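## Task

Take the block from the infeed plate and set it in the vise lying flat across the two low bars, which are loose and must finish standing upright between the jaws. The milled slot must point downward. The block's long side must be pressed against the fixed jaw (the jaw not mounted on the air cylinder's rod), and one of its ends must be pressed against the work stop, the short rod between the jaws. The V-block may be used as a place to set the part down and regrip it. Any gripper may be taken from the tool stand, but every gripper taken must be hung back in an empty stand slot at the end.

## Robot and tools

ROBOT. Two UR12e-type arms, left_arm and right_arm, each ending in a tool changer. Two grippers hang in a tool stand: grip50 (50 mm stroke) and grip85 (85 mm stroke). Both close along the changer face's x axis. The face's z axis points out from the arm. end_effector_position is the centre of the changer face, with or without a tool. grip50's grip point sits 180 mm out along face z; grip85's sits 173 mm out when closed and 13 mm closer when fully open, and its pads are 37.5 mm long.

FRAME. Everything is in the scene frame: origin at table-top height midway between the arms, +z up, +x out over the table, left_arm on the +y side. Image left/right does not match arm names. Bases are actually at left (-0.059, +0.554, 0.001) and right (-0.034, -0.412, 0.001). Reported hand positions may be off by a few cm.

THE 26-NUMBER ROW (used by execute_actions and move). Numbers 1-13 are the left arm, 14-26 the right arm, each block in this order: dx, dy, dz, rx, ry, rz, lock, grip50_position, grip50_force_limit, grip50_speed, grip85_position, grip85_force_limit, grip85_speed. All are in [-1, 1]. dx, dy, dz are an offset (not a pose) from that arm's Hand target at the start of the action or move, along scene axes; 1.0 = 0.6 m. rx, ry, rz form one rotation-vector offset about the Hand target position; 1.0 = 180 degrees. Sending the same offset twice moves twice. All zeros in the six pose numbers re-commands the current Hand target. lock: positive locks, negative unlocks, 0 keeps the last command. grip50_position: +1 fully open (50 mm), pads meet near -0.65, -1 means close until blocked. grip85_position: +1 open (85 mm), pads meet near -0.8, -1 closes until blocked. force_limit: grip50 from 20 N (-1) to 185 N (+1) per pad; grip85 about 30 N per pad at -1 with speed -1, but a fast close (speed 0 or +1) grips much harder (120 to 245 N) regardless of force_limit. Speed -1 to +1 spans roughly 20 to 150 mm/s. The tool numbers are always commands, so resend previous values for an arm you want unchanged; a 0 is not 'no change'.

TOOLS (calls).
execute_actions(actions, cameras): actions is a list of actions; each action is up to 15 rows of 26 numbers, one row per 1/30 s step, rows all measured from the action's starting pose; the last row is held to fill 15 steps. Empty list returns state and all images.
move(target or station, ...): straight-line path. target is one 26-number row, or up to 15 rows, all offsets from the same starting Hand targets. speed in m/s (0.002-3.2, default 0.25), one or one per target. blend in m rounds corners in a list. stop_force (4-120 N) ends an arm's path on felt resistance; zero (default true) re-zeros the sensor first. blocking=false returns early (not with stop_force or station). station 'left_arm.stand' or 'right_arm.stand' with slot (from 1 at left, seen from the open side of the forks), plus approach=true or over=true for the taught waypoints; go approach, over, seat in that order, and reverse to leave. A station move sends nothing to the other arm and does not change tool numbers; to lock there, send a zero-offset target with the lock number.
wait(seconds 0-10), stop(), zoom_image(camera, region [x0,y0,x1,y1] up to 504x504 px), zero_wrist_force(arm), read_manual(section), finished_scene(scene = current scene number).
Cameras: cam_head_left, cam_head_right, cam_high, cam_low, cam_left_wrist, cam_right_wrist; ["all"] gives all.

TOOL HANDLING. To pick up, align face centre within about 1 mm of the plate centre and within about 1 degree, face -y pointing to the fork's open side; when plate_near is 1 send lock +1 and wait for locked 1. The gripper then initialises (readings n/a), closing and opening once, then follows its position number. To take it out: lift 10-30 mm, slide at least 110 mm out along face -y, then lift. To return: reverse the path, and when in_stand is 1, hold still, send lock -1, wait for unlocked 1. Unlocking elsewhere is refused (unlock_refused 1).

RESULTS. Each call returns per-arm end_effector_position, quat_wxyz, velocities, Hand target (the last commanded pose after clipping), joint positions and torques, wrist force/torque (sensor frame, plus the peak since last shown), tool_id, plate_near, locked, unlocked, in_stand, gripper position_measured and object_status (0 moving, 1 blocked opening, 2 blocked closing = holding, 3 at target or pads met). move adds a 'move:' line: done, off_target, moving, held or fault, plus limits such as paced or held. Done does not prove no contact.

CAUTIONS. Orientation commands are clipped to 32 degrees from the current orientation per step. Arms are stiff: aiming past a firm contact can trigger a fault stop (contact torque at joint limits, or about 150 N external force), halting the arm 10 s. Approach contacts slowly with stop_force. Avoid passing close to an arm's own base, bumping the arms or their tools together, slamming fixed parts, dropping the block, or letting anything leave the table. Don't release a moving part. Long stretched holds heat motors; an over-temperature fault brakes the arm for 30-60 s. Loose objects may occasionally be nudged by outside pushes.

Each tool is called after "Request:" as name([rows], argument=value, ...), one row to a line, values as JSON.

## Session

Request:
execute_actions(actions=[])

Scene clock: 0.00 s.
left_arm: end_effector_position=(-0.0529, +0.1826, +0.3633) locked=0 unlocked=1 plate_near=0 in_stand=0 unlock_refused=0 tool_id=none grip50_position_measured=n/a grip50_object_status=n/a grip85_position_measured=n/a grip85_object_status=n/a end_effector_quat_wxyz=(-0.265, +0.211, +0.941, +0.024) | right_arm: end_effector_position=(+1.0862, -0.2840, +0.3372) locked=0 unlocked=1 plate_near=0 in_stand=0 unlock_refused=0 tool_id=none grip50_position_measured=n/a grip50_object_status=n/a grip85_position_measured=n/a grip85_object_status=n/a end_effector_quat_wxyz=(-0.228, -0.160, +0.954, -0.110)
Joint positions: left_arm=[-1.719 -2.053 2.397 -1.848 -2.106 -2.88] | right_arm=[-0.033 -0.566 0.495 -1.069 -1.855 -1.835]
Joint velocities: within noise
Joint torques (N m): no reading
Wrist force (N): no reading
Wrist torque (N m): no reading
Wrist force, peak (N): no reading
Hand target: left_arm -0.0529, +0.1826, +0.3633; -0.265, +0.211, +0.941, +0.024 | right_arm +1.0862, -0.2840, +0.3372; -0.228, -0.160, +0.954, -0.110
Tool commands: left_gripper/lock=+0.0 left_gripper/grip50_position=+1.0 left_gripper/grip50_force_limit=+1.0 left_gripper/grip50_speed=+1.0 left_gripper/grip85_position=+1.0 left_gripper/grip85_force_limit=+1.0 left_gripper/grip85_speed=+1.0 right_gripper/lock=+0.0 right_gripper/grip50_position=+1.0 right_gripper/grip50_force_limit=+1.0 right_gripper/grip50_speed=+1.0 right_gripper/grip85_position=+1.0 right_gripper/grip85_force_limit=+1.0 right_gripper/grip85_speed=+1.0

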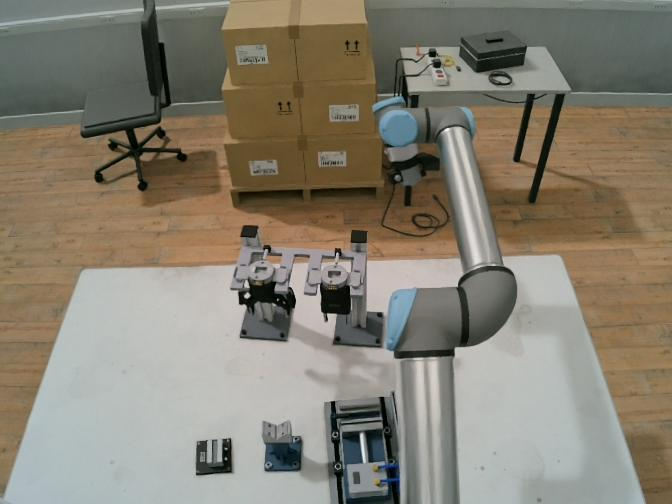

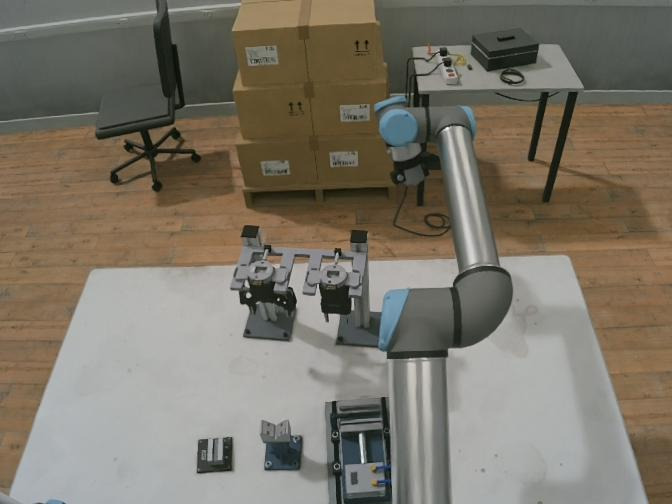

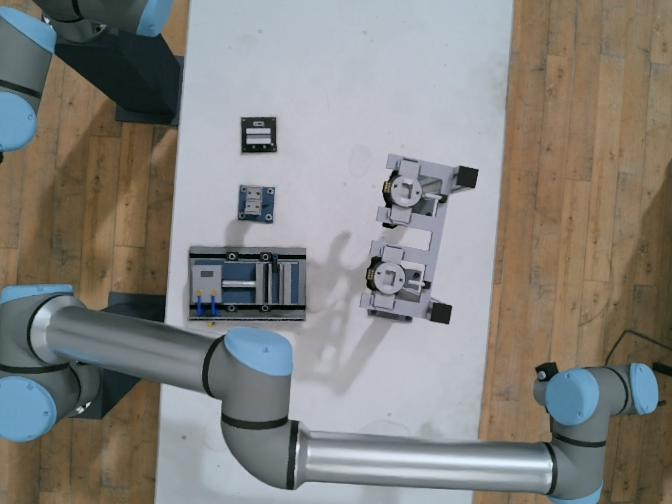

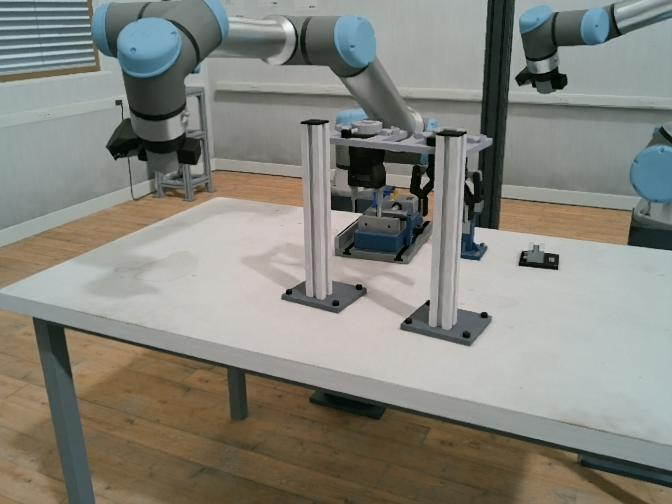

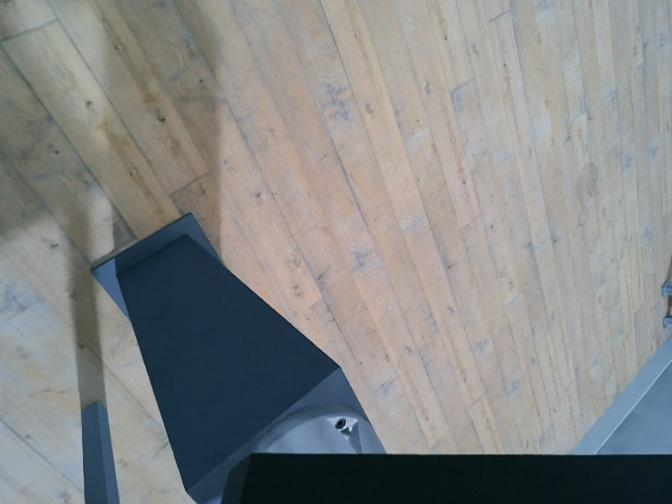

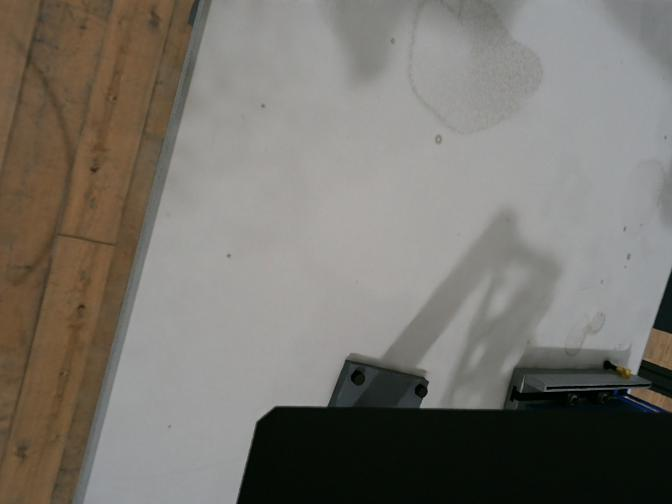

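Request:
zoom_image(camera="cam_high", region=[220, 100, 300, 160])

Request:
zoom_image(camera="cam_high", region=[180, 230, 320, 335])

Request:
zoom_image(camera="cam_high", region=[210, 165, 310, 240])

Request:
zoom_image(camera="cam_high", region=[340, 140, 500, 340])

Request:
zoom_image(camera="cam_head_right", region=[180, 390, 320, 490])

Request:
zoom_image(camera="cam_head_right", region=[310, 390, 430, 504])

Request:
zoom_image(camera="cam_low", region=[320, 170, 580, 290])

Request:
zoom_image(camera="cam_head_left", region=[180, 210, 420, 390])

Scaled by 6.300 from the camera's 672x504 image, which has a finer 960x720 frame.

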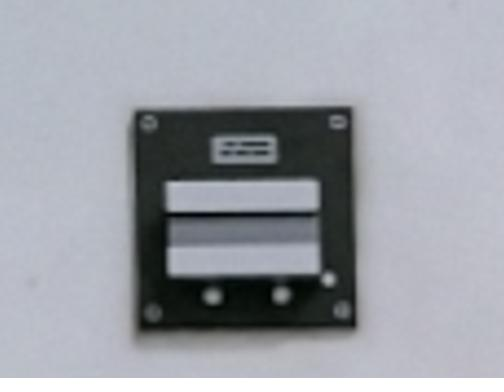

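Scaled by 3.600 from the camera's 672x504 image, which has a finer 960x720 frame.

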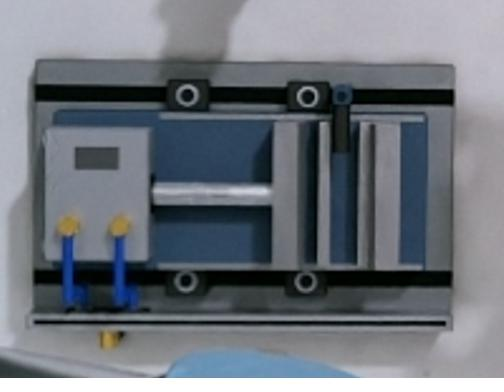

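Scaled by 5.040 from the camera's 672x504 image, which has a finer 960x720 frame.

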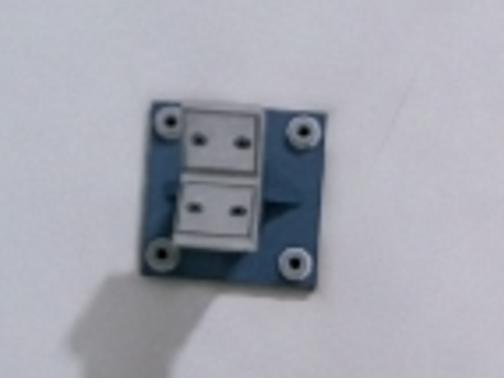

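Scaled by 2.520 from the camera's 672x504 image, which has a finer 960x720 frame.

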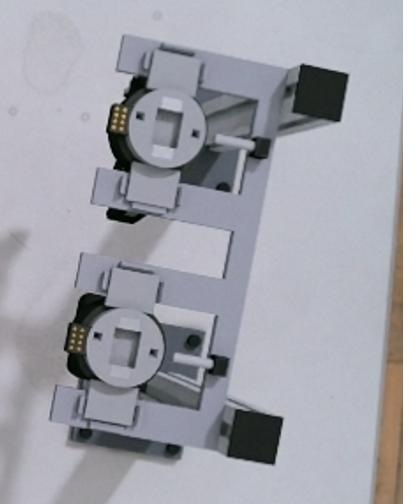

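Scaled by 3.600 from the camera's 672x504 image, which has a finer 960x720 frame.

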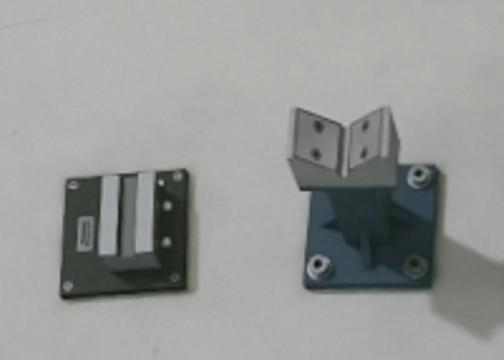

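Scaled by 4.200 from the camera's 672x504 image, which has a finer 960x720 frame.

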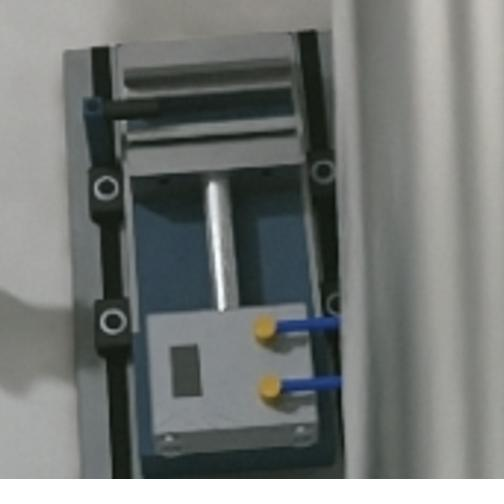

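Scaled by 1.938 from the camera's 672x504 image, which has a finer 960x720 frame.

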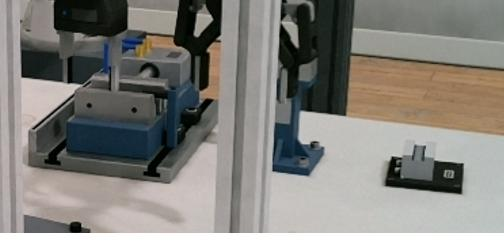

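Scaled by 2.100 from the camera's 672x504 image, which has a finer 960x720 frame.

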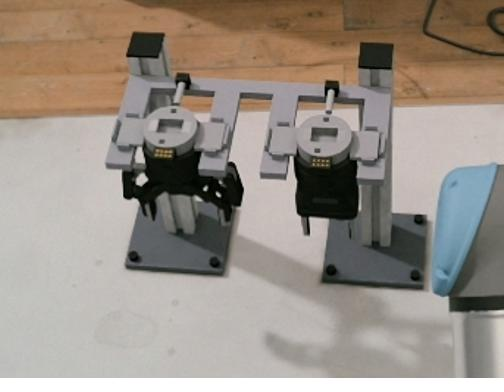

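Request:
move(target=[0.738, 0.029, 0.0, -0.0156, -0.1716, 0.1365, 0, 1, 1, 1, 1, 1, 1, -0.56, -0.193, 0.138, 0, 0, 0, 0, 1, 1, 1, 1, 1, 1], speed=0.25, cameras=["cam_left_wrist", "cam_high"])

Scene clock: 119.40 s.
left_arm: end_effector_position=(+0.3899, +0.2000, +0.3633) locked=0 unlocked=1 plate_near=0 in_stand=0 unlock_refused=0 tool_id=none grip50_position_measured=n/a grip50_object_status=n/a grip85_position_measured=n/a grip85_object_status=n/a end_effector_quat_wxyz=(-0.001, +0.001, +1.000, +0.000) | right_arm: end_effector_position=(+0.7502, -0.4000, +0.4200) locked=0 unlocked=1 plate_near=0 in_stand=0 unlock_refused=0 tool_id=none grip50_position_measured=n/a grip50_object_status=n/a grip85_position_measured=n/a grip85_object_status=n/a end_effector_quat_wxyz=(-0.228, -0.160, +0.954, -0.110)
Joint positions: left_arm=[-0.928 -1.728 2.154 -1.997 -1.573 -2.546] | right_arm=[-0.167 -1.275 1.52 -1.424 -1.909 -1.964]
Joint torques (N m): left_arm=[2.7 -33.05 -44.6 -1.91 -3.05 -2.67] | right_arm=[19.47 -80.54 -53.52 -0.31 1.32 2.45]
Wrist force (N): left_arm=[1.0 0.4 -0.1] | right_arm=[0.2 0.1 0.7]
Wrist torque (N m): left_arm=[-0.01 0.10 0.02] | right_arm=[-0.05 0.07 -0.01]
Wrist force, peak (N): left_arm=[3.1 -1.9 2.2] | right_arm=[4.3 -0.1 1.4]
Hand target: left_arm +0.3899, +0.2000, +0.3633; -0.001, +0.001, +1.000, +0.000 | right_arm +0.7502, -0.3998, +0.4200; -0.228, -0.160, +0.954, -0.110
Off the commanded pose: left_arm 0.000 m, 0 deg | right_arm 0.000 m, 0 deg.
move: done
camera_calibration:
cam_left_wrist: T_world_to_cam=[[-0.999948, -0.0101269, -0.000673934, 0.397869], [-0.00978627, 0.944458, 0.328487, -0.253163], [-0.00269004, 0.328477, -0.944508, 0.319656], [0, 0, 0, 1]] pos_world=[0.396231, 0.138131, 0.385346]
Images, in order (width x height): cam_high 672x504, cam_left_wrist 672x504.

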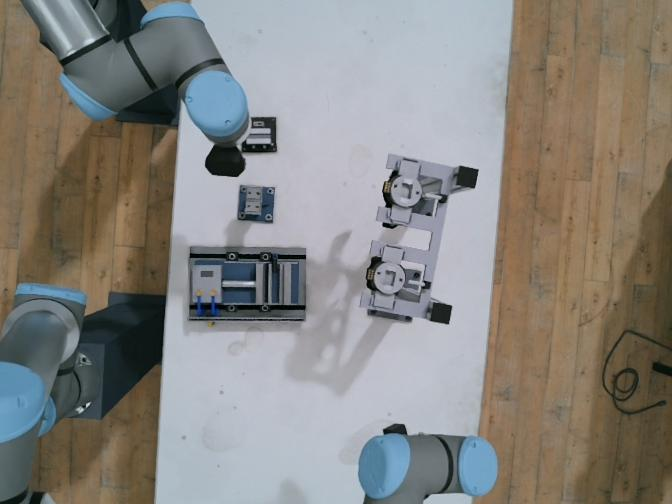

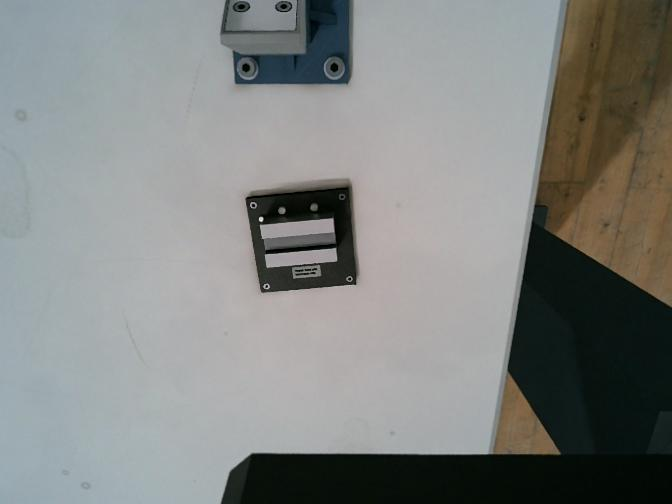

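Request:
zoom_image(camera="cam_left_wrist", region=[236, 180, 366, 300])

Request:
zoom_image(camera="cam_high", region=[240, 235, 310, 325])

Scaled by 3.877 from the camera's 672x504 image, which has a finer 960x720 frame.

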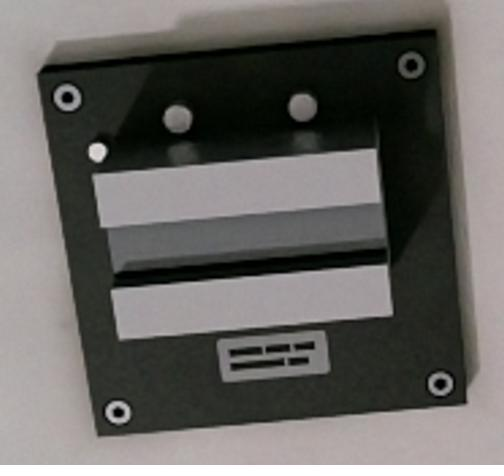

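Scaled by 5.600 from the camera's 672x504 image, which has a finer 960x720 frame.

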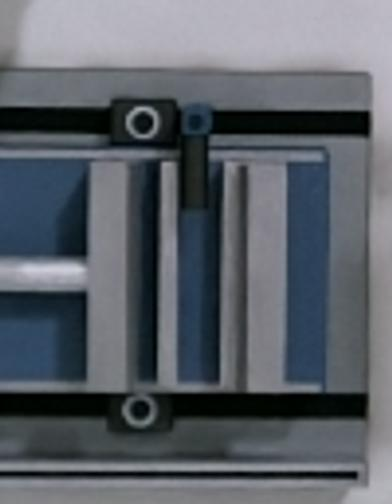

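Request:
move(target=[0.017, -0.3, 0.06, 0, 0, 0, 0, 1, 1, 1, 1, 1, 1, -0.483, 0.0, -0.117, 0.26, -0.112, -0.147, 0, 1, 1, 1, 1, 1, 1], speed=0.25, cameras=["cam_left_wrist", "cam_right_wrist", "cam_high", "cam_head_right"])

Scene clock: 139.13 s.
left_arm: end_effector_position=(+0.4000, +0.0200, +0.3992) locked=0 unlocked=1 plate_near=0 in_stand=0 unlock_refused=0 tool_id=none grip50_position_measured=n/a grip50_object_status=n/a grip85_position_measured=n/a grip85_object_status=n/a end_effector_quat_wxyz=(-0.001, +0.001, +1.000, +0.000) | right_arm: end_effector_position=(+0.4603, -0.3998, +0.3498) locked=0 unlocked=1 plate_near=0 in_stand=0 unlock_refused=0 tool_id=none grip50_position_measured=n/a grip50_object_status=n/a grip85_position_measured=n/a grip85_object_status=n/a end_effector_quat_wxyz=(-0.001, +0.000, +0.954, +0.301)
Joint positions: left_arm=[-1.061 -1.522 1.893 -1.942 -1.573 -2.68] | right_arm=[-0.582 -1.841 2.252 -1.633 -1.059 -2.206]
Joint torques (N m): left_arm=[9.85 -67.34 -42.34 -7.93 -3.72 2.17] | right_arm=[2.62 -16.93 -51.13 -7.32 1.62 1.57]
Wrist force (N): left_arm=[1.9 -0.1 -0.4] | right_arm=[1.8 -0.9 0.2]
Wrist torque (N m): left_arm=[-0.02 0.07 0.34] | right_arm=[-0.05 0.07 -0.53]
Wrist force, peak (N): left_arm=[1.3 2.3 0.1] | right_arm=[5.0 -1.5 0.9]
Hand target: left_arm +0.4001, +0.0200, +0.3993; -0.001, +0.001, +1.000, +0.000 | right_arm +0.4604, -0.3998, +0.3498; -0.001, +0.000, +0.954, +0.301
Off the commanded pose: left_arm 0.000 m, 0 deg | right_arm 0.000 m, 0 deg.
move: done
camera_calibration:
cam_left_wrist: T_world_to_cam=[[-0.999947, -0.0102866, -0.000521267, 0.406198], [-0.00988607, 0.944352, 0.328788, -0.0948474], [-0.00288985, 0.328776, -0.944404, 0.4128], [0, 0, 0, 1]] pos_world=[0.406432, -0.0419707, 0.421246]
cam_right_wrist: T_world_to_cam=[[-0.999839, -0.0130947, -0.012235, 0.466716], [-0.017518, 0.570151, 0.821353, 0.000468693], [-0.00377953, 0.821435, -0.570289, 0.565286], [0, 0, 0, 1]] pos_world=[0.468786, -0.458502, 0.327702]
Images, in order (width x height): cam_head_right 672x504, cam_high 672x504, cam_left_wrist 672x504, cam_right_wrist 672x504.

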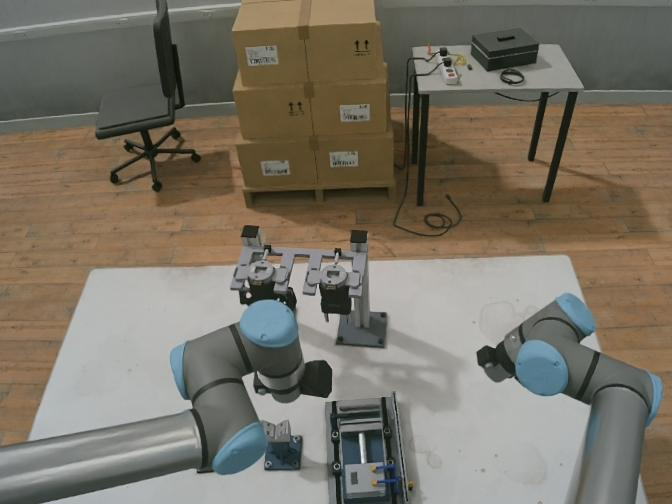

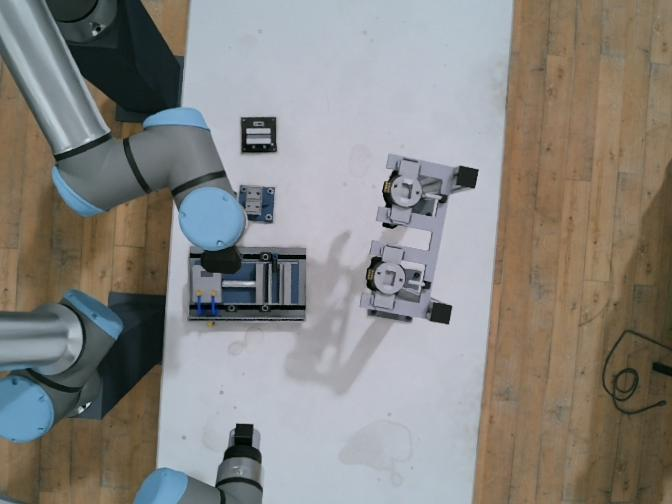

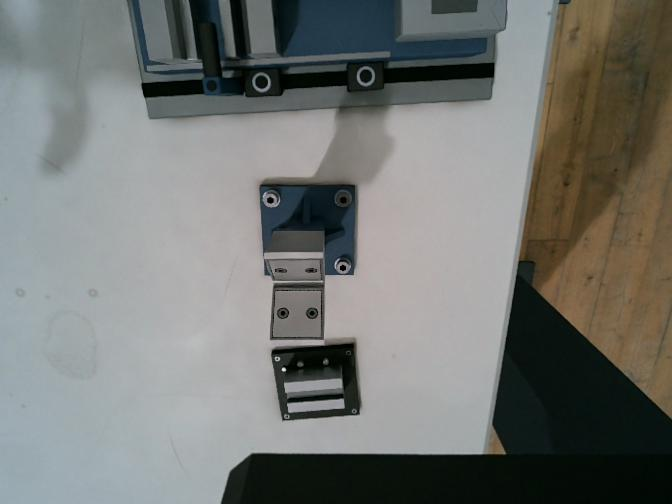

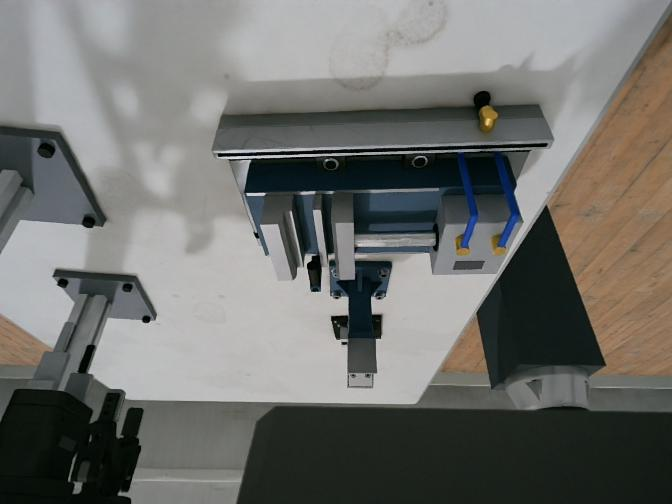

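Request:
zoom_image(camera="cam_left_wrist", region=[236, 170, 386, 350])

Request:
zoom_image(camera="cam_right_wrist", region=[210, 90, 410, 300])

Request:
zoom_image(camera="cam_right_wrist", region=[320, 250, 400, 400])

Request:
zoom_image(camera="cam_right_wrist", region=[0, 250, 180, 504])

Request:
zoom_image(camera="cam_left_wrist", region=[120, 0, 320, 120])

Scaled by 2.800 from the camera's 672x504 image, which has a finer 960x720 frame.

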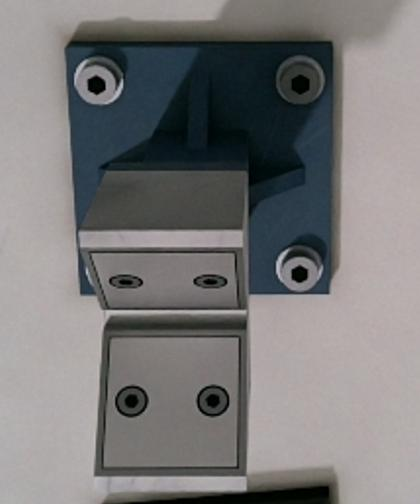

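Scaled by 2.400 from the camera's 672x504 image, which has a finer 960x720 frame.

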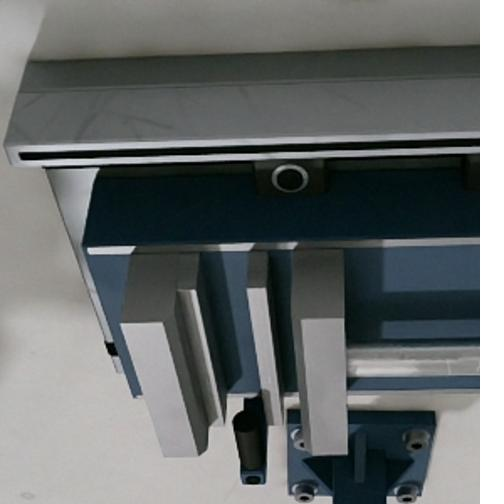

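Scaled by 3.360 from the camera's 672x504 image, which has a finer 960x720 frame.

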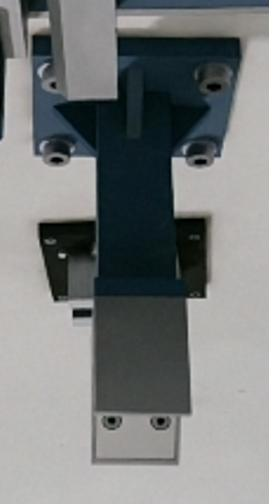

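Scaled by 1.984 from the camera's 672x504 image, which has a finer 960x720 frame.

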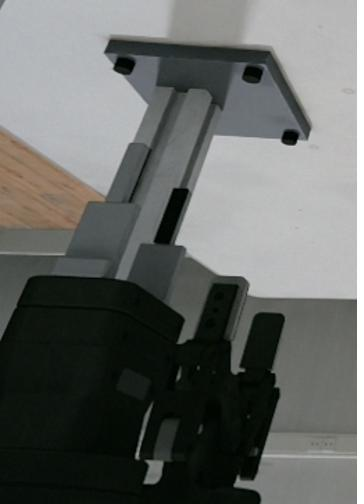

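Scaled by 2.520 from the camera's 672x504 image, which has a finer 960x720 frame.

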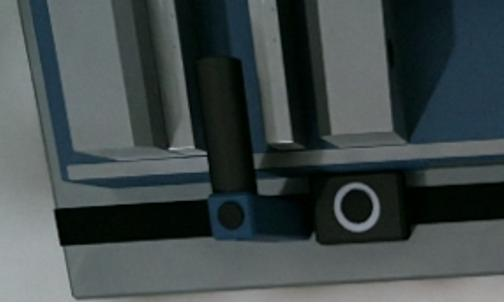

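Request:
zoom_image(camera="cam_left_wrist", region=[260, 335, 380, 435])

Scaled by 4.200 from the camera's 672x504 image, which has a finer 960x720 frame.

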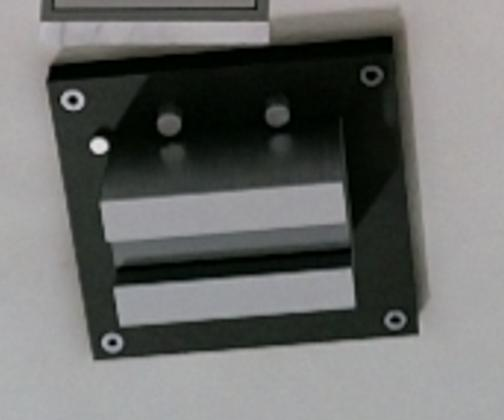

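Request:
move(target=[0.0, 0.1667, 0.0, 0, 0, 0, 0, 1, 1, 1, 1, 1, 1, 0, 0, 0, 0, 0, 0, 0, 1, 1, 1, 1, 1, 1], speed=0.25, cameras=["cam_left_wrist"])

Request:
zoom_image(camera="cam_left_wrist", region=[236, 60, 386, 210])

Scene clock: 187.27 s.
left_arm: end_effector_position=(+0.4001, +0.1200, +0.3993) locked=0 unlocked=1 plate_near=0 in_stand=0 unlock_refused=0 tool_id=none grip50_position_measured=n/a grip50_object_status=n/a grip85_position_measured=n/a grip85_object_status=n/a end_effector_quat_wxyz=(-0.001, +0.001, +1.000, +0.000) | right_arm: end_effector_position=(+0.4604, -0.3998, +0.3498) locked=0 unlocked=1 plate_near=0 in_stand=0 unlock_refused=0 tool_id=none grip50_position_measured=n/a grip50_object_status=n/a grip85_position_measured=n/a grip85_object_status=n/a end_effector_quat_wxyz=(-0.001, +0.000, +0.954, +0.301)
Joint positions: left_arm=[-0.987 -1.645 2.015 -1.94 -1.573 -2.605] | right_arm=[-0.582 -1.841 2.252 -1.633 -1.059 -2.206]
Joint torques (N m): left_arm=[-3.45 -46.33 -48.59 -4 2.31 -2.77] | right_arm=[7.11 -5.74 -34.63 -7.34 3.53 -1.44]
Wrist force (N): left_arm=[1.6 0.1 -0.7] | right_arm=[1.7 -1.0 0.5]
Wrist torque (N m): left_arm=[-0.03 0.12 0.33] | right_arm=[-0.05 0.08 -0.53]
Wrist force, peak (N): left_arm=[1.6 4.4 -0.6] | right_arm=[2.2 -0.9 0.0]
Hand target: left_arm +0.4001, +0.1201, +0.3993; -0.001, +0.001, +1.000, +0.000 | right_arm +0.4604, -0.3998, +0.3498; -0.001, +0.000, +0.954, +0.301
Off the commanded pose: left_arm 0.000 m, 0 deg | right_arm 0.000 m, 0 deg.
move: done
camera_calibration:
cam_left_wrist: T_world_to_cam=[[-0.999947, -0.010254, -0.000614536, 0.407265], [-0.00988618, 0.944383, 0.328698, -0.189374], [-0.00279009, 0.328687, -0.944435, 0.379961], [0, 0, 0, 1]] pos_world=[0.406432, 0.0581298, 0.421346]
Images, in order (width x height): cam_left_wrist 672x504.

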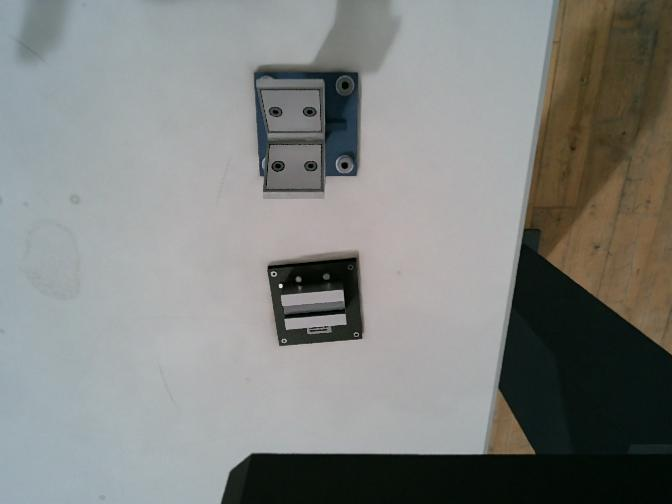

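Scaled by 3.360 from the camera's 672x504 image, which has a finer 960x720 frame.

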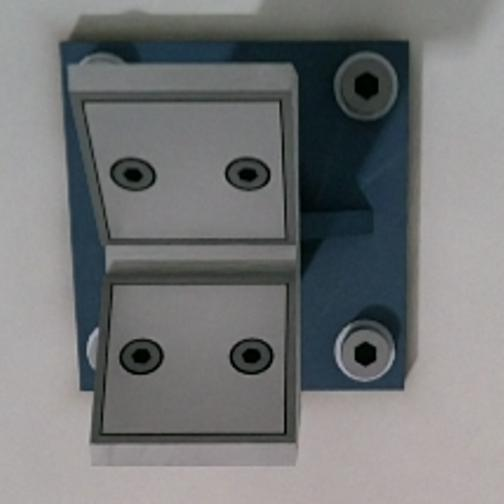

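Request:
move(target=[0.1, -0.4167, 0.04, 0, 0, -0.5, 0, 1, 1, 1, 1, 1, 1, 0, -0.2, 0.08, 0, 0, 0, 0, 1, 1, 1, 1, 1, 1], speed=0.3, cameras=["cam_left_wrist", "cam_right_wrist"])

Request:
zoom_image(camera="cam_left_wrist", region=[150, 100, 520, 378])

Scene clock: 222.20 s.
left_arm: end_effector_position=(+0.4601, -0.1300, +0.4232) locked=0 unlocked=1 plate_near=0 in_stand=0 unlock_refused=0 tool_id=none grip50_position_measured=n/a grip50_object_status=n/a grip85_position_measured=n/a grip85_object_status=n/a end_effector_quat_wxyz=(-0.001, +0.708, +0.707, +0.001) | right_arm: end_effector_position=(+0.4604, -0.5200, +0.3978) locked=0 unlocked=1 plate_near=0 in_stand=0 unlock_refused=0 tool_id=none grip50_position_measured=n/a grip50_object_status=n/a grip85_position_measured=n/a grip85_object_status=n/a end_effector_quat_wxyz=(-0.001, +0.000, +0.954, +0.301)
Joint positions: left_arm=[-1.077 -1.286 1.568 -1.85 -1.571 -1.125] | right_arm=[-0.777 -1.803 2.116 -1.442 -1.134 -2.409]
Joint torques (N m): left_arm=[4.95 -89.96 -45.12 -9.07 -3.18 1.35] | right_arm=[19.32 -41.53 -35.82 -7.37 3.2 2.58]
Wrist force (N): left_arm=[1.6 0.0 -0.6] | right_arm=[1.3 -0.5 0.0]
Wrist torque (N m): left_arm=[0.03 0.12 0.34] | right_arm=[-0.06 0.08 -0.24]
Wrist force, peak (N): left_arm=[1.8 2.1 -0.2] | right_arm=[2.2 -1.2 0.3]
Hand target: left_arm +0.4601, -0.1300, +0.4233; -0.001, +0.708, +0.707, +0.000 | right_arm +0.4604, -0.5198, +0.3978; -0.001, +0.000, +0.954, +0.301
Off the commanded pose: left_arm 0.000 m, 0 deg | right_arm 0.000 m, 0 deg.
move: done
camera_calibration:
cam_left_wrist: T_world_to_cam=[[-0.0104477, 0.999945, -0.000363666, 0.140647], [0.944423, 0.0099871, 0.328581, -0.520941], [0.328566, 0.00308946, -0.944476, 0.290133], [0, 0, 0, 1]] pos_world=[0.39813, -0.136333, 0.445246]
cam_right_wrist: T_world_to_cam=[[-0.999841, -0.0130358, -0.0121544, 0.465834], [-0.0174176, 0.570038, 0.821434, 0.0294345], [-0.00377956, 0.821515, -0.570175, 0.691399], [0, 0, 0, 1]] pos_world=[0.468886, -0.578701, 0.375702]
Images, in order (width x height): cam_left_wrist 672x504, cam_right_wrist 672x504.

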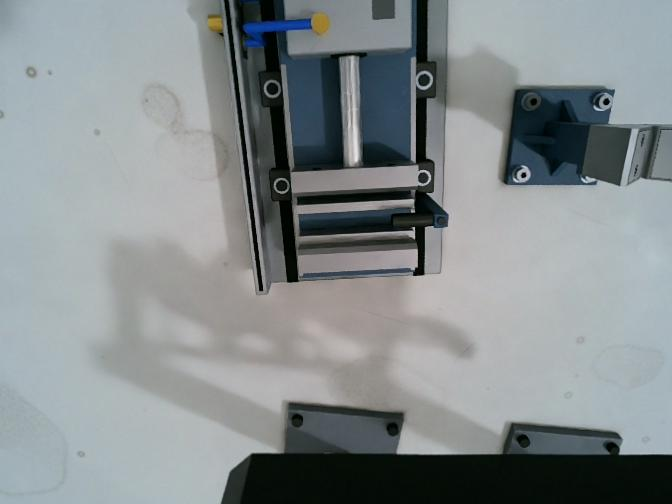

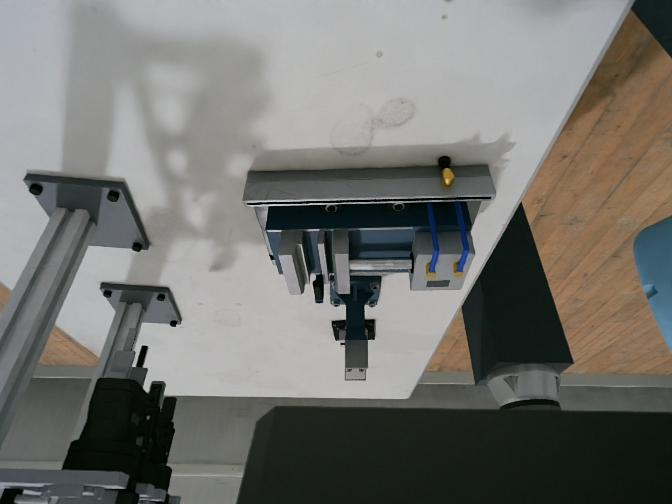

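Scaled by 1.362 from the camera's 672x504 image, which has a finer 960x720 frame.

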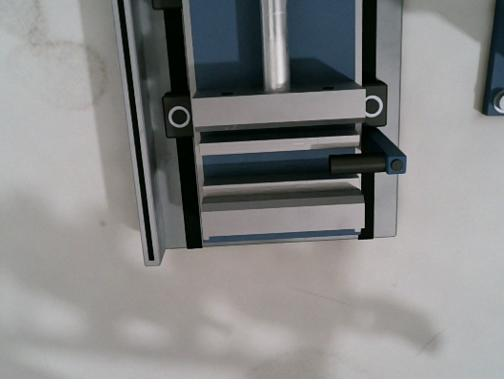

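Request:
zoom_image(camera="cam_left_wrist", region=[270, 150, 470, 290])

Request:
zoom_image(camera="cam_right_wrist", region=[250, 190, 370, 320])

Scaled by 2.520 from the camera's 672x504 image, which has a finer 960x720 frame.

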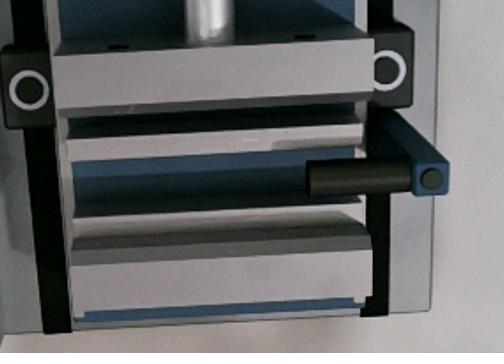

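Scaled by 3.877 from the camera's 672x504 image, which has a finer 960x720 frame.

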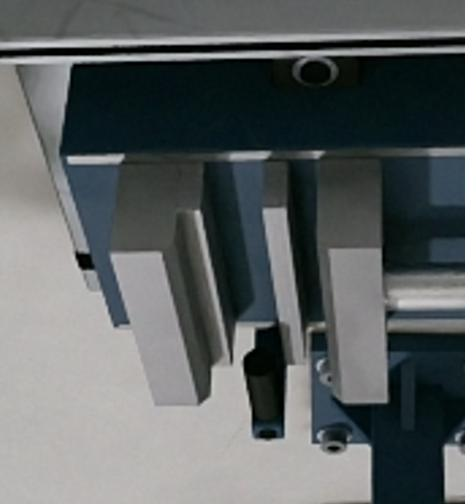

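Request:
move(target=[-0.1333, 0, -0.15, 0, 0, 0, 0, 1, 1, 1, 1, 1, 1, 0, 0, 0, 0, 0, 0, 0, 1, 1, 1, 1, 1, 1], speed=0.3, cameras=["cam_left_wrist"])

Request:
zoom_image(camera="cam_left_wrist", region=[250, 170, 500, 345])

Scene clock: 232.90 s.
left_arm: end_effector_position=(+0.3801, -0.1300, +0.3334) locked=0 unlocked=1 plate_near=0 in_stand=0 unlock_refused=0 tool_id=none grip50_position_measured=n/a grip50_object_status=n/a grip85_position_measured=n/a grip85_object_status=n/a end_effector_quat_wxyz=(-0.001, +0.708, +0.707, +0.000) | right_arm: end_effector_position=(+0.4604, -0.5198, +0.3978) locked=0 unlocked=1 plate_near=0 in_stand=0 unlock_refused=0 tool_id=none grip50_position_measured=n/a grip50_object_status=n/a grip85_position_measured=n/a grip85_object_status=n/a end_effector_quat_wxyz=(-0.001, +0.000, +0.954, +0.301)
Joint positions: left_arm=[-1.167 -1.304 1.761 -2.025 -1.571 -1.215] | right_arm=[-0.777 -1.803 2.116 -1.442 -1.134 -2.409]
Joint torques (N m): left_arm=[-1.99 -71.42 -39.61 -2.68 2.98 1.38] | right_arm=[19.62 -53.28 -36.07 -6.69 3.95 2.53]
Wrist force (N): left_arm=[1.4 0.4 -0.4] | right_arm=[1.4 -0.6 -0.2]
Wrist torque (N m): left_arm=[0.02 0.12 0.03] | right_arm=[-0.07 0.07 -0.25]
Wrist force, peak (N): left_arm=[1.4 3.4 -5.0] | right_arm=[1.8 -0.3 -0.1]
Hand target: left_arm +0.3801, -0.1300, +0.3333; -0.001, +0.708, +0.707, +0.000 | right_arm +0.4604, -0.5198, +0.3978; -0.001, +0.000, +0.954, +0.301
Off the commanded pose: left_arm 0.000 m, 0 deg | right_arm 0.000 m, 0 deg.
move: done
camera_calibration:
cam_left_wrist: T_world_to_cam=[[-0.0103775, 0.999946, -0.000868744, 0.139935], [0.944424, 0.0100868, 0.328576, -0.41596], [0.328567, 0.00258935, -0.944477, 0.231503], [0, 0, 0, 1]] pos_world=[0.31823, -0.136331, 0.355446]
Images, in order (width x height): cam_left_wrist 672x504.

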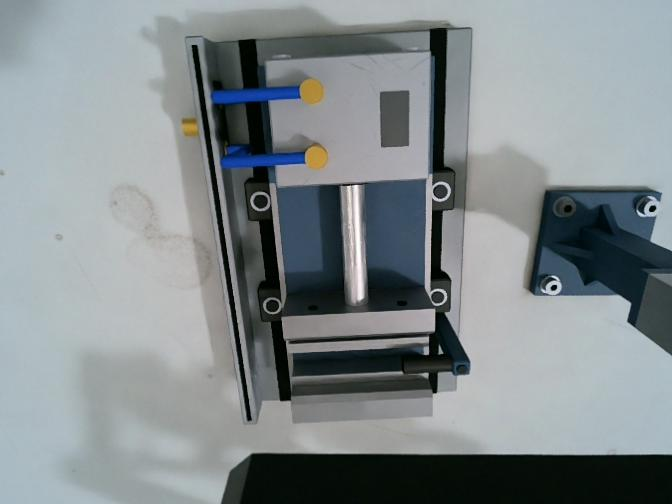

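Scaled by 2.016 from the camera's 672x504 image, which has a finer 960x720 frame.

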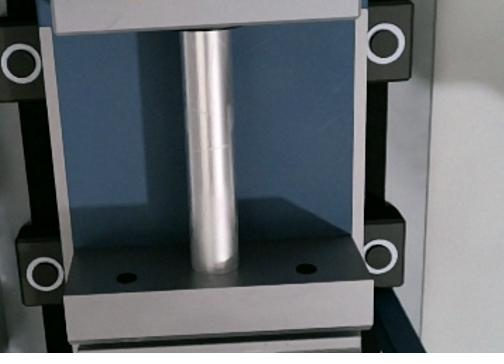

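Request:
zoom_image(camera="cam_left_wrist", region=[270, 295, 480, 435])

Scaled by 2.400 from the camera's 672x504 image, which has a finer 960x720 frame.

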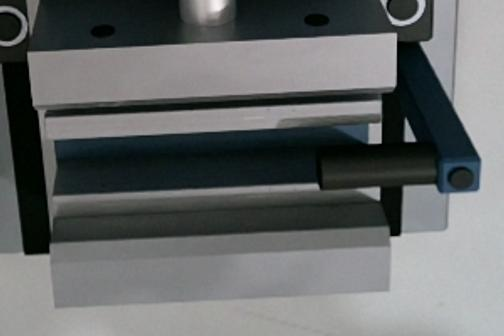

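Request:
zoom_image(camera="cam_left_wrist", region=[380, 320, 480, 430])

Request:
zoom_image(camera="cam_left_wrist", region=[270, 320, 370, 430])

Scaled by 4.582 from the camera's 672x504 image, which has a finer 960x720 frame.

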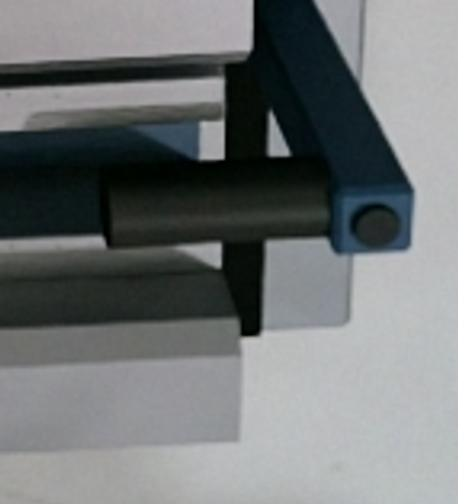

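Scaled by 4.582 from the camera's 672x504 image, which has a finer 960x720 frame.

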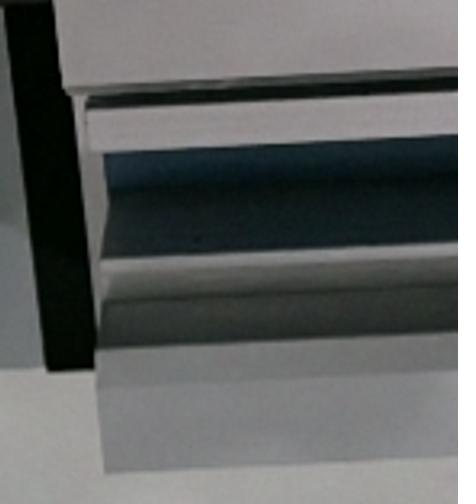

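Request:
move(target=[0.15, 0.3, 0.2, 0, 0, 0, 0, 1, 1, 1, 1, 1, 1, 0, 0, 0, 0, 0, 0, 0, 1, 1, 1, 1, 1, 1], speed=0.3, cameras=[])

Request:
move(station="left_arm.stand", slot=1, approach=true, speed=0.2, cameras=["cam_left_wrist", "cam_high", "cam_head_left", "cam_low"])

Scene clock: 332.03 s.
left_arm: end_effector_position=(+0.4701, +0.0500, +0.4533) locked=0 unlocked=1 plate_near=0 in_stand=0 unlock_refused=0 tool_id=none grip50_position_measured=n/a grip50_object_status=n/a grip85_position_measured=n/a grip85_object_status=n/a end_effector_quat_wxyz=(-0.001, +0.708, +0.707, +0.001) | right_arm: end_effector_position=(+0.4604, -0.5198, +0.3978) locked=0 unlocked=1 plate_near=0 in_stand=0 unlock_refused=0 tool_id=none grip50_position_measured=n/a grip50_object_status=n/a grip85_position_measured=n/a grip85_object_status=n/a end_effector_quat_wxyz=(-0.001, +0.000, +0.954, +0.301)
Joint positions: left_arm=[-0.953 -1.507 1.777 -1.839 -1.57 -1.001] | right_arm=[-0.777 -1.803 2.116 -1.442 -1.134 -2.409]
Joint torques (N m): left_arm=[2.06 -61.33 -43.04 -9.1 -2.79 -2.39] | right_arm=[18.54 -51.26 -35.8 -6.64 4.05 2.4]
Wrist force (N): left_arm=[1.8 0.7 -0.4] | right_arm=[1.1 -0.5 0.0]
Wrist torque (N m): left_arm=[0.03 0.09 0.33] | right_arm=[-0.07 0.10 -0.26]
Wrist force, peak (N): left_arm=[5.7 3.0 -2.7] | right_arm=[1.7 -0.6 -0.2]
Hand target: left_arm +0.4701, +0.0500, +0.4533; -0.001, +0.708, +0.707, +0.000 | right_arm +0.4604, -0.5198, +0.3978; -0.001, +0.000, +0.954, +0.301
Off the commanded pose: left_arm 0.000 m, 0 deg | right_arm 0.000 m, 0 deg.
move: done
No camera images: "cameras" was empty.

Scene clock: 333.37 s.
left_arm: end_effector_position=(+0.6078, +0.1301, +0.3844) locked=0 unlocked=1 plate_near=0 in_stand=0 unlock_refused=0 tool_id=none grip50_position_measured=n/a grip50_object_status=n/a grip85_position_measured=n/a grip85_object_status=n/a end_effector_quat_wxyz=(+0.002, +0.745, +0.667, +0.000) | right_arm: end_effector_position=(+0.4604, -0.5198, +0.3978) locked=0 unlocked=1 plate_near=0 in_stand=0 unlock_refused=0 tool_id=none grip50_position_measured=n/a grip50_object_status=n/a grip85_position_measured=n/a grip85_object_status=n/a end_effector_quat_wxyz=(-0.001, +0.000, +0.954, +0.301)
Joint positions: left_arm=[-0.739 -1.375 1.755 -1.955 -1.572 -0.679] | right_arm=[-0.777 -1.803 2.116 -1.442 -1.134 -2.409]
Joint torques (N m): left_arm=[3.49 -74.31 -41.35 -0.46 -2.49 -0.55] | right_arm=[18.65 -51.92 -36.27 -6.71 3.85 2.6]
Wrist force (N): left_arm=[1.4 0.0 -0.5] | right_arm=[1.5 -0.6 -0.1]
Wrist torque (N m): left_arm=[-0.05 0.14 0.34] | right_arm=[-0.07 0.07 -0.26]
Wrist force, peak (N): left_arm=[4.7 3.3 1.2] | right_arm=[1.7 -0.8 -0.3]
Hand target: left_arm +0.6078, +0.1302, +0.3843; +0.002, +0.745, +0.667, +0.000 | right_arm +0.4604, -0.5198, +0.3978; -0.001, +0.000, +0.954, +0.301
Tool commands: left_gripper/lock=+0.0 left_gripper/grip50_position=+1.0 left_gripper/grip50_force_limit=+1.0 left_gripper/grip50_speed=+1.0 left_gripper/grip85_position=+1.0 left_gripper/grip85_force_limit=+1.0 left_gripper/grip85_speed=+1.0 right_gripper/lock=+0.0 right_gripper/grip50_position=+1.0 right_gripper/grip50_force_limit=+1.0 right_gripper/grip50_speed=+1.0 right_gripper/grip85_position=+1.0 right_gripper/grip85_force_limit=+1.0 right_gripper/grip85_speed=+1.0
Off the commanded pose: left_arm 0.000 m, 0 deg.
move: done; to station left_arm.stand, slot 1, approach point
camera_calibration:
cam_left_wrist: T_world_to_cam=[[0.0976705, 0.995199, -0.00620968, -0.180749], [0.939063, -0.0900913, 0.33173, -0.635313], [0.329578, -0.0382315, -0.943354, 0.208408], [0, 0, 0, 1]] pos_world=[0.545566, 0.130613, 0.406232]
Images, in order (width x height): cam_head_left 672x504, cam_high 672x504, cam_low 672x504, cam_left_wrist 672x504.

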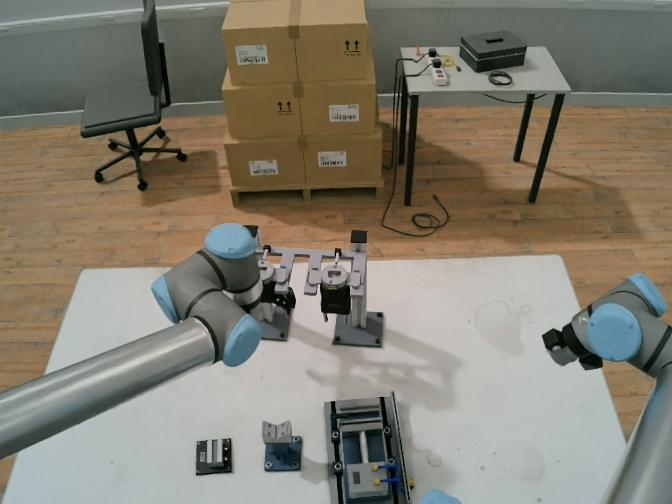

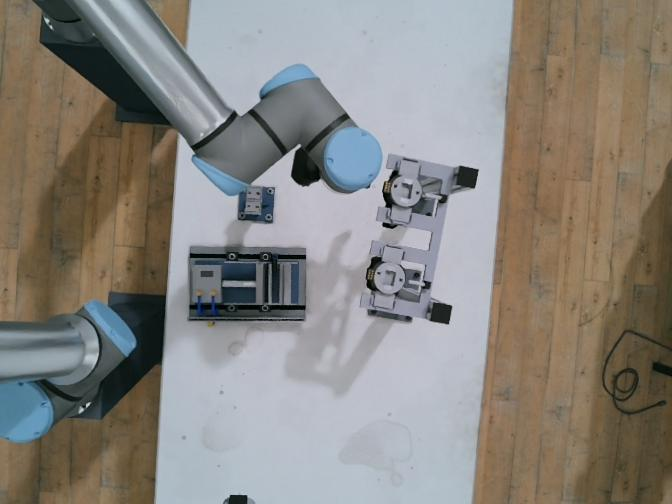

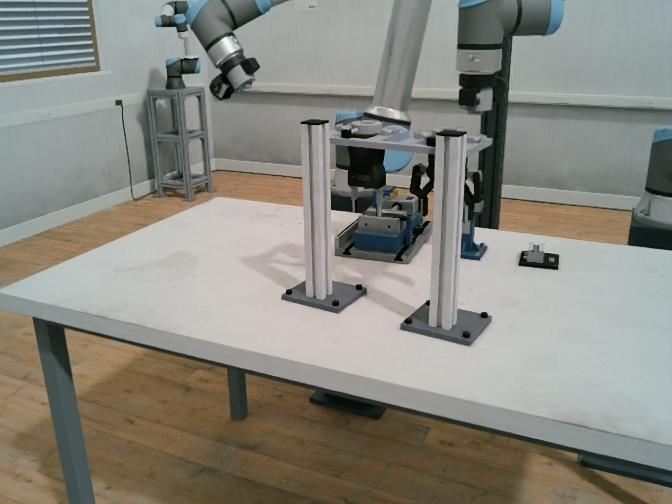

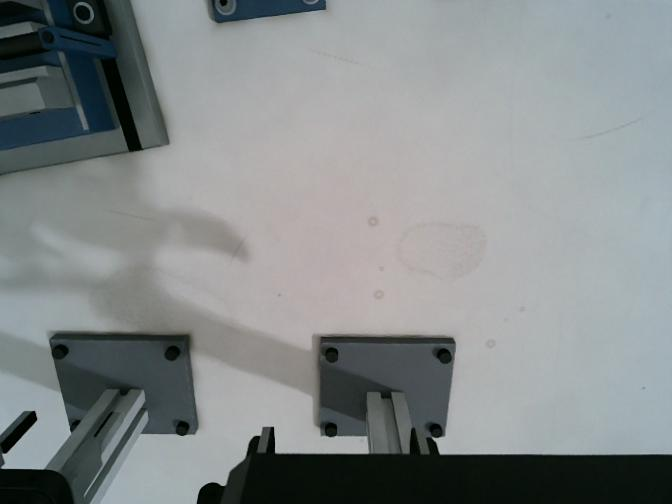

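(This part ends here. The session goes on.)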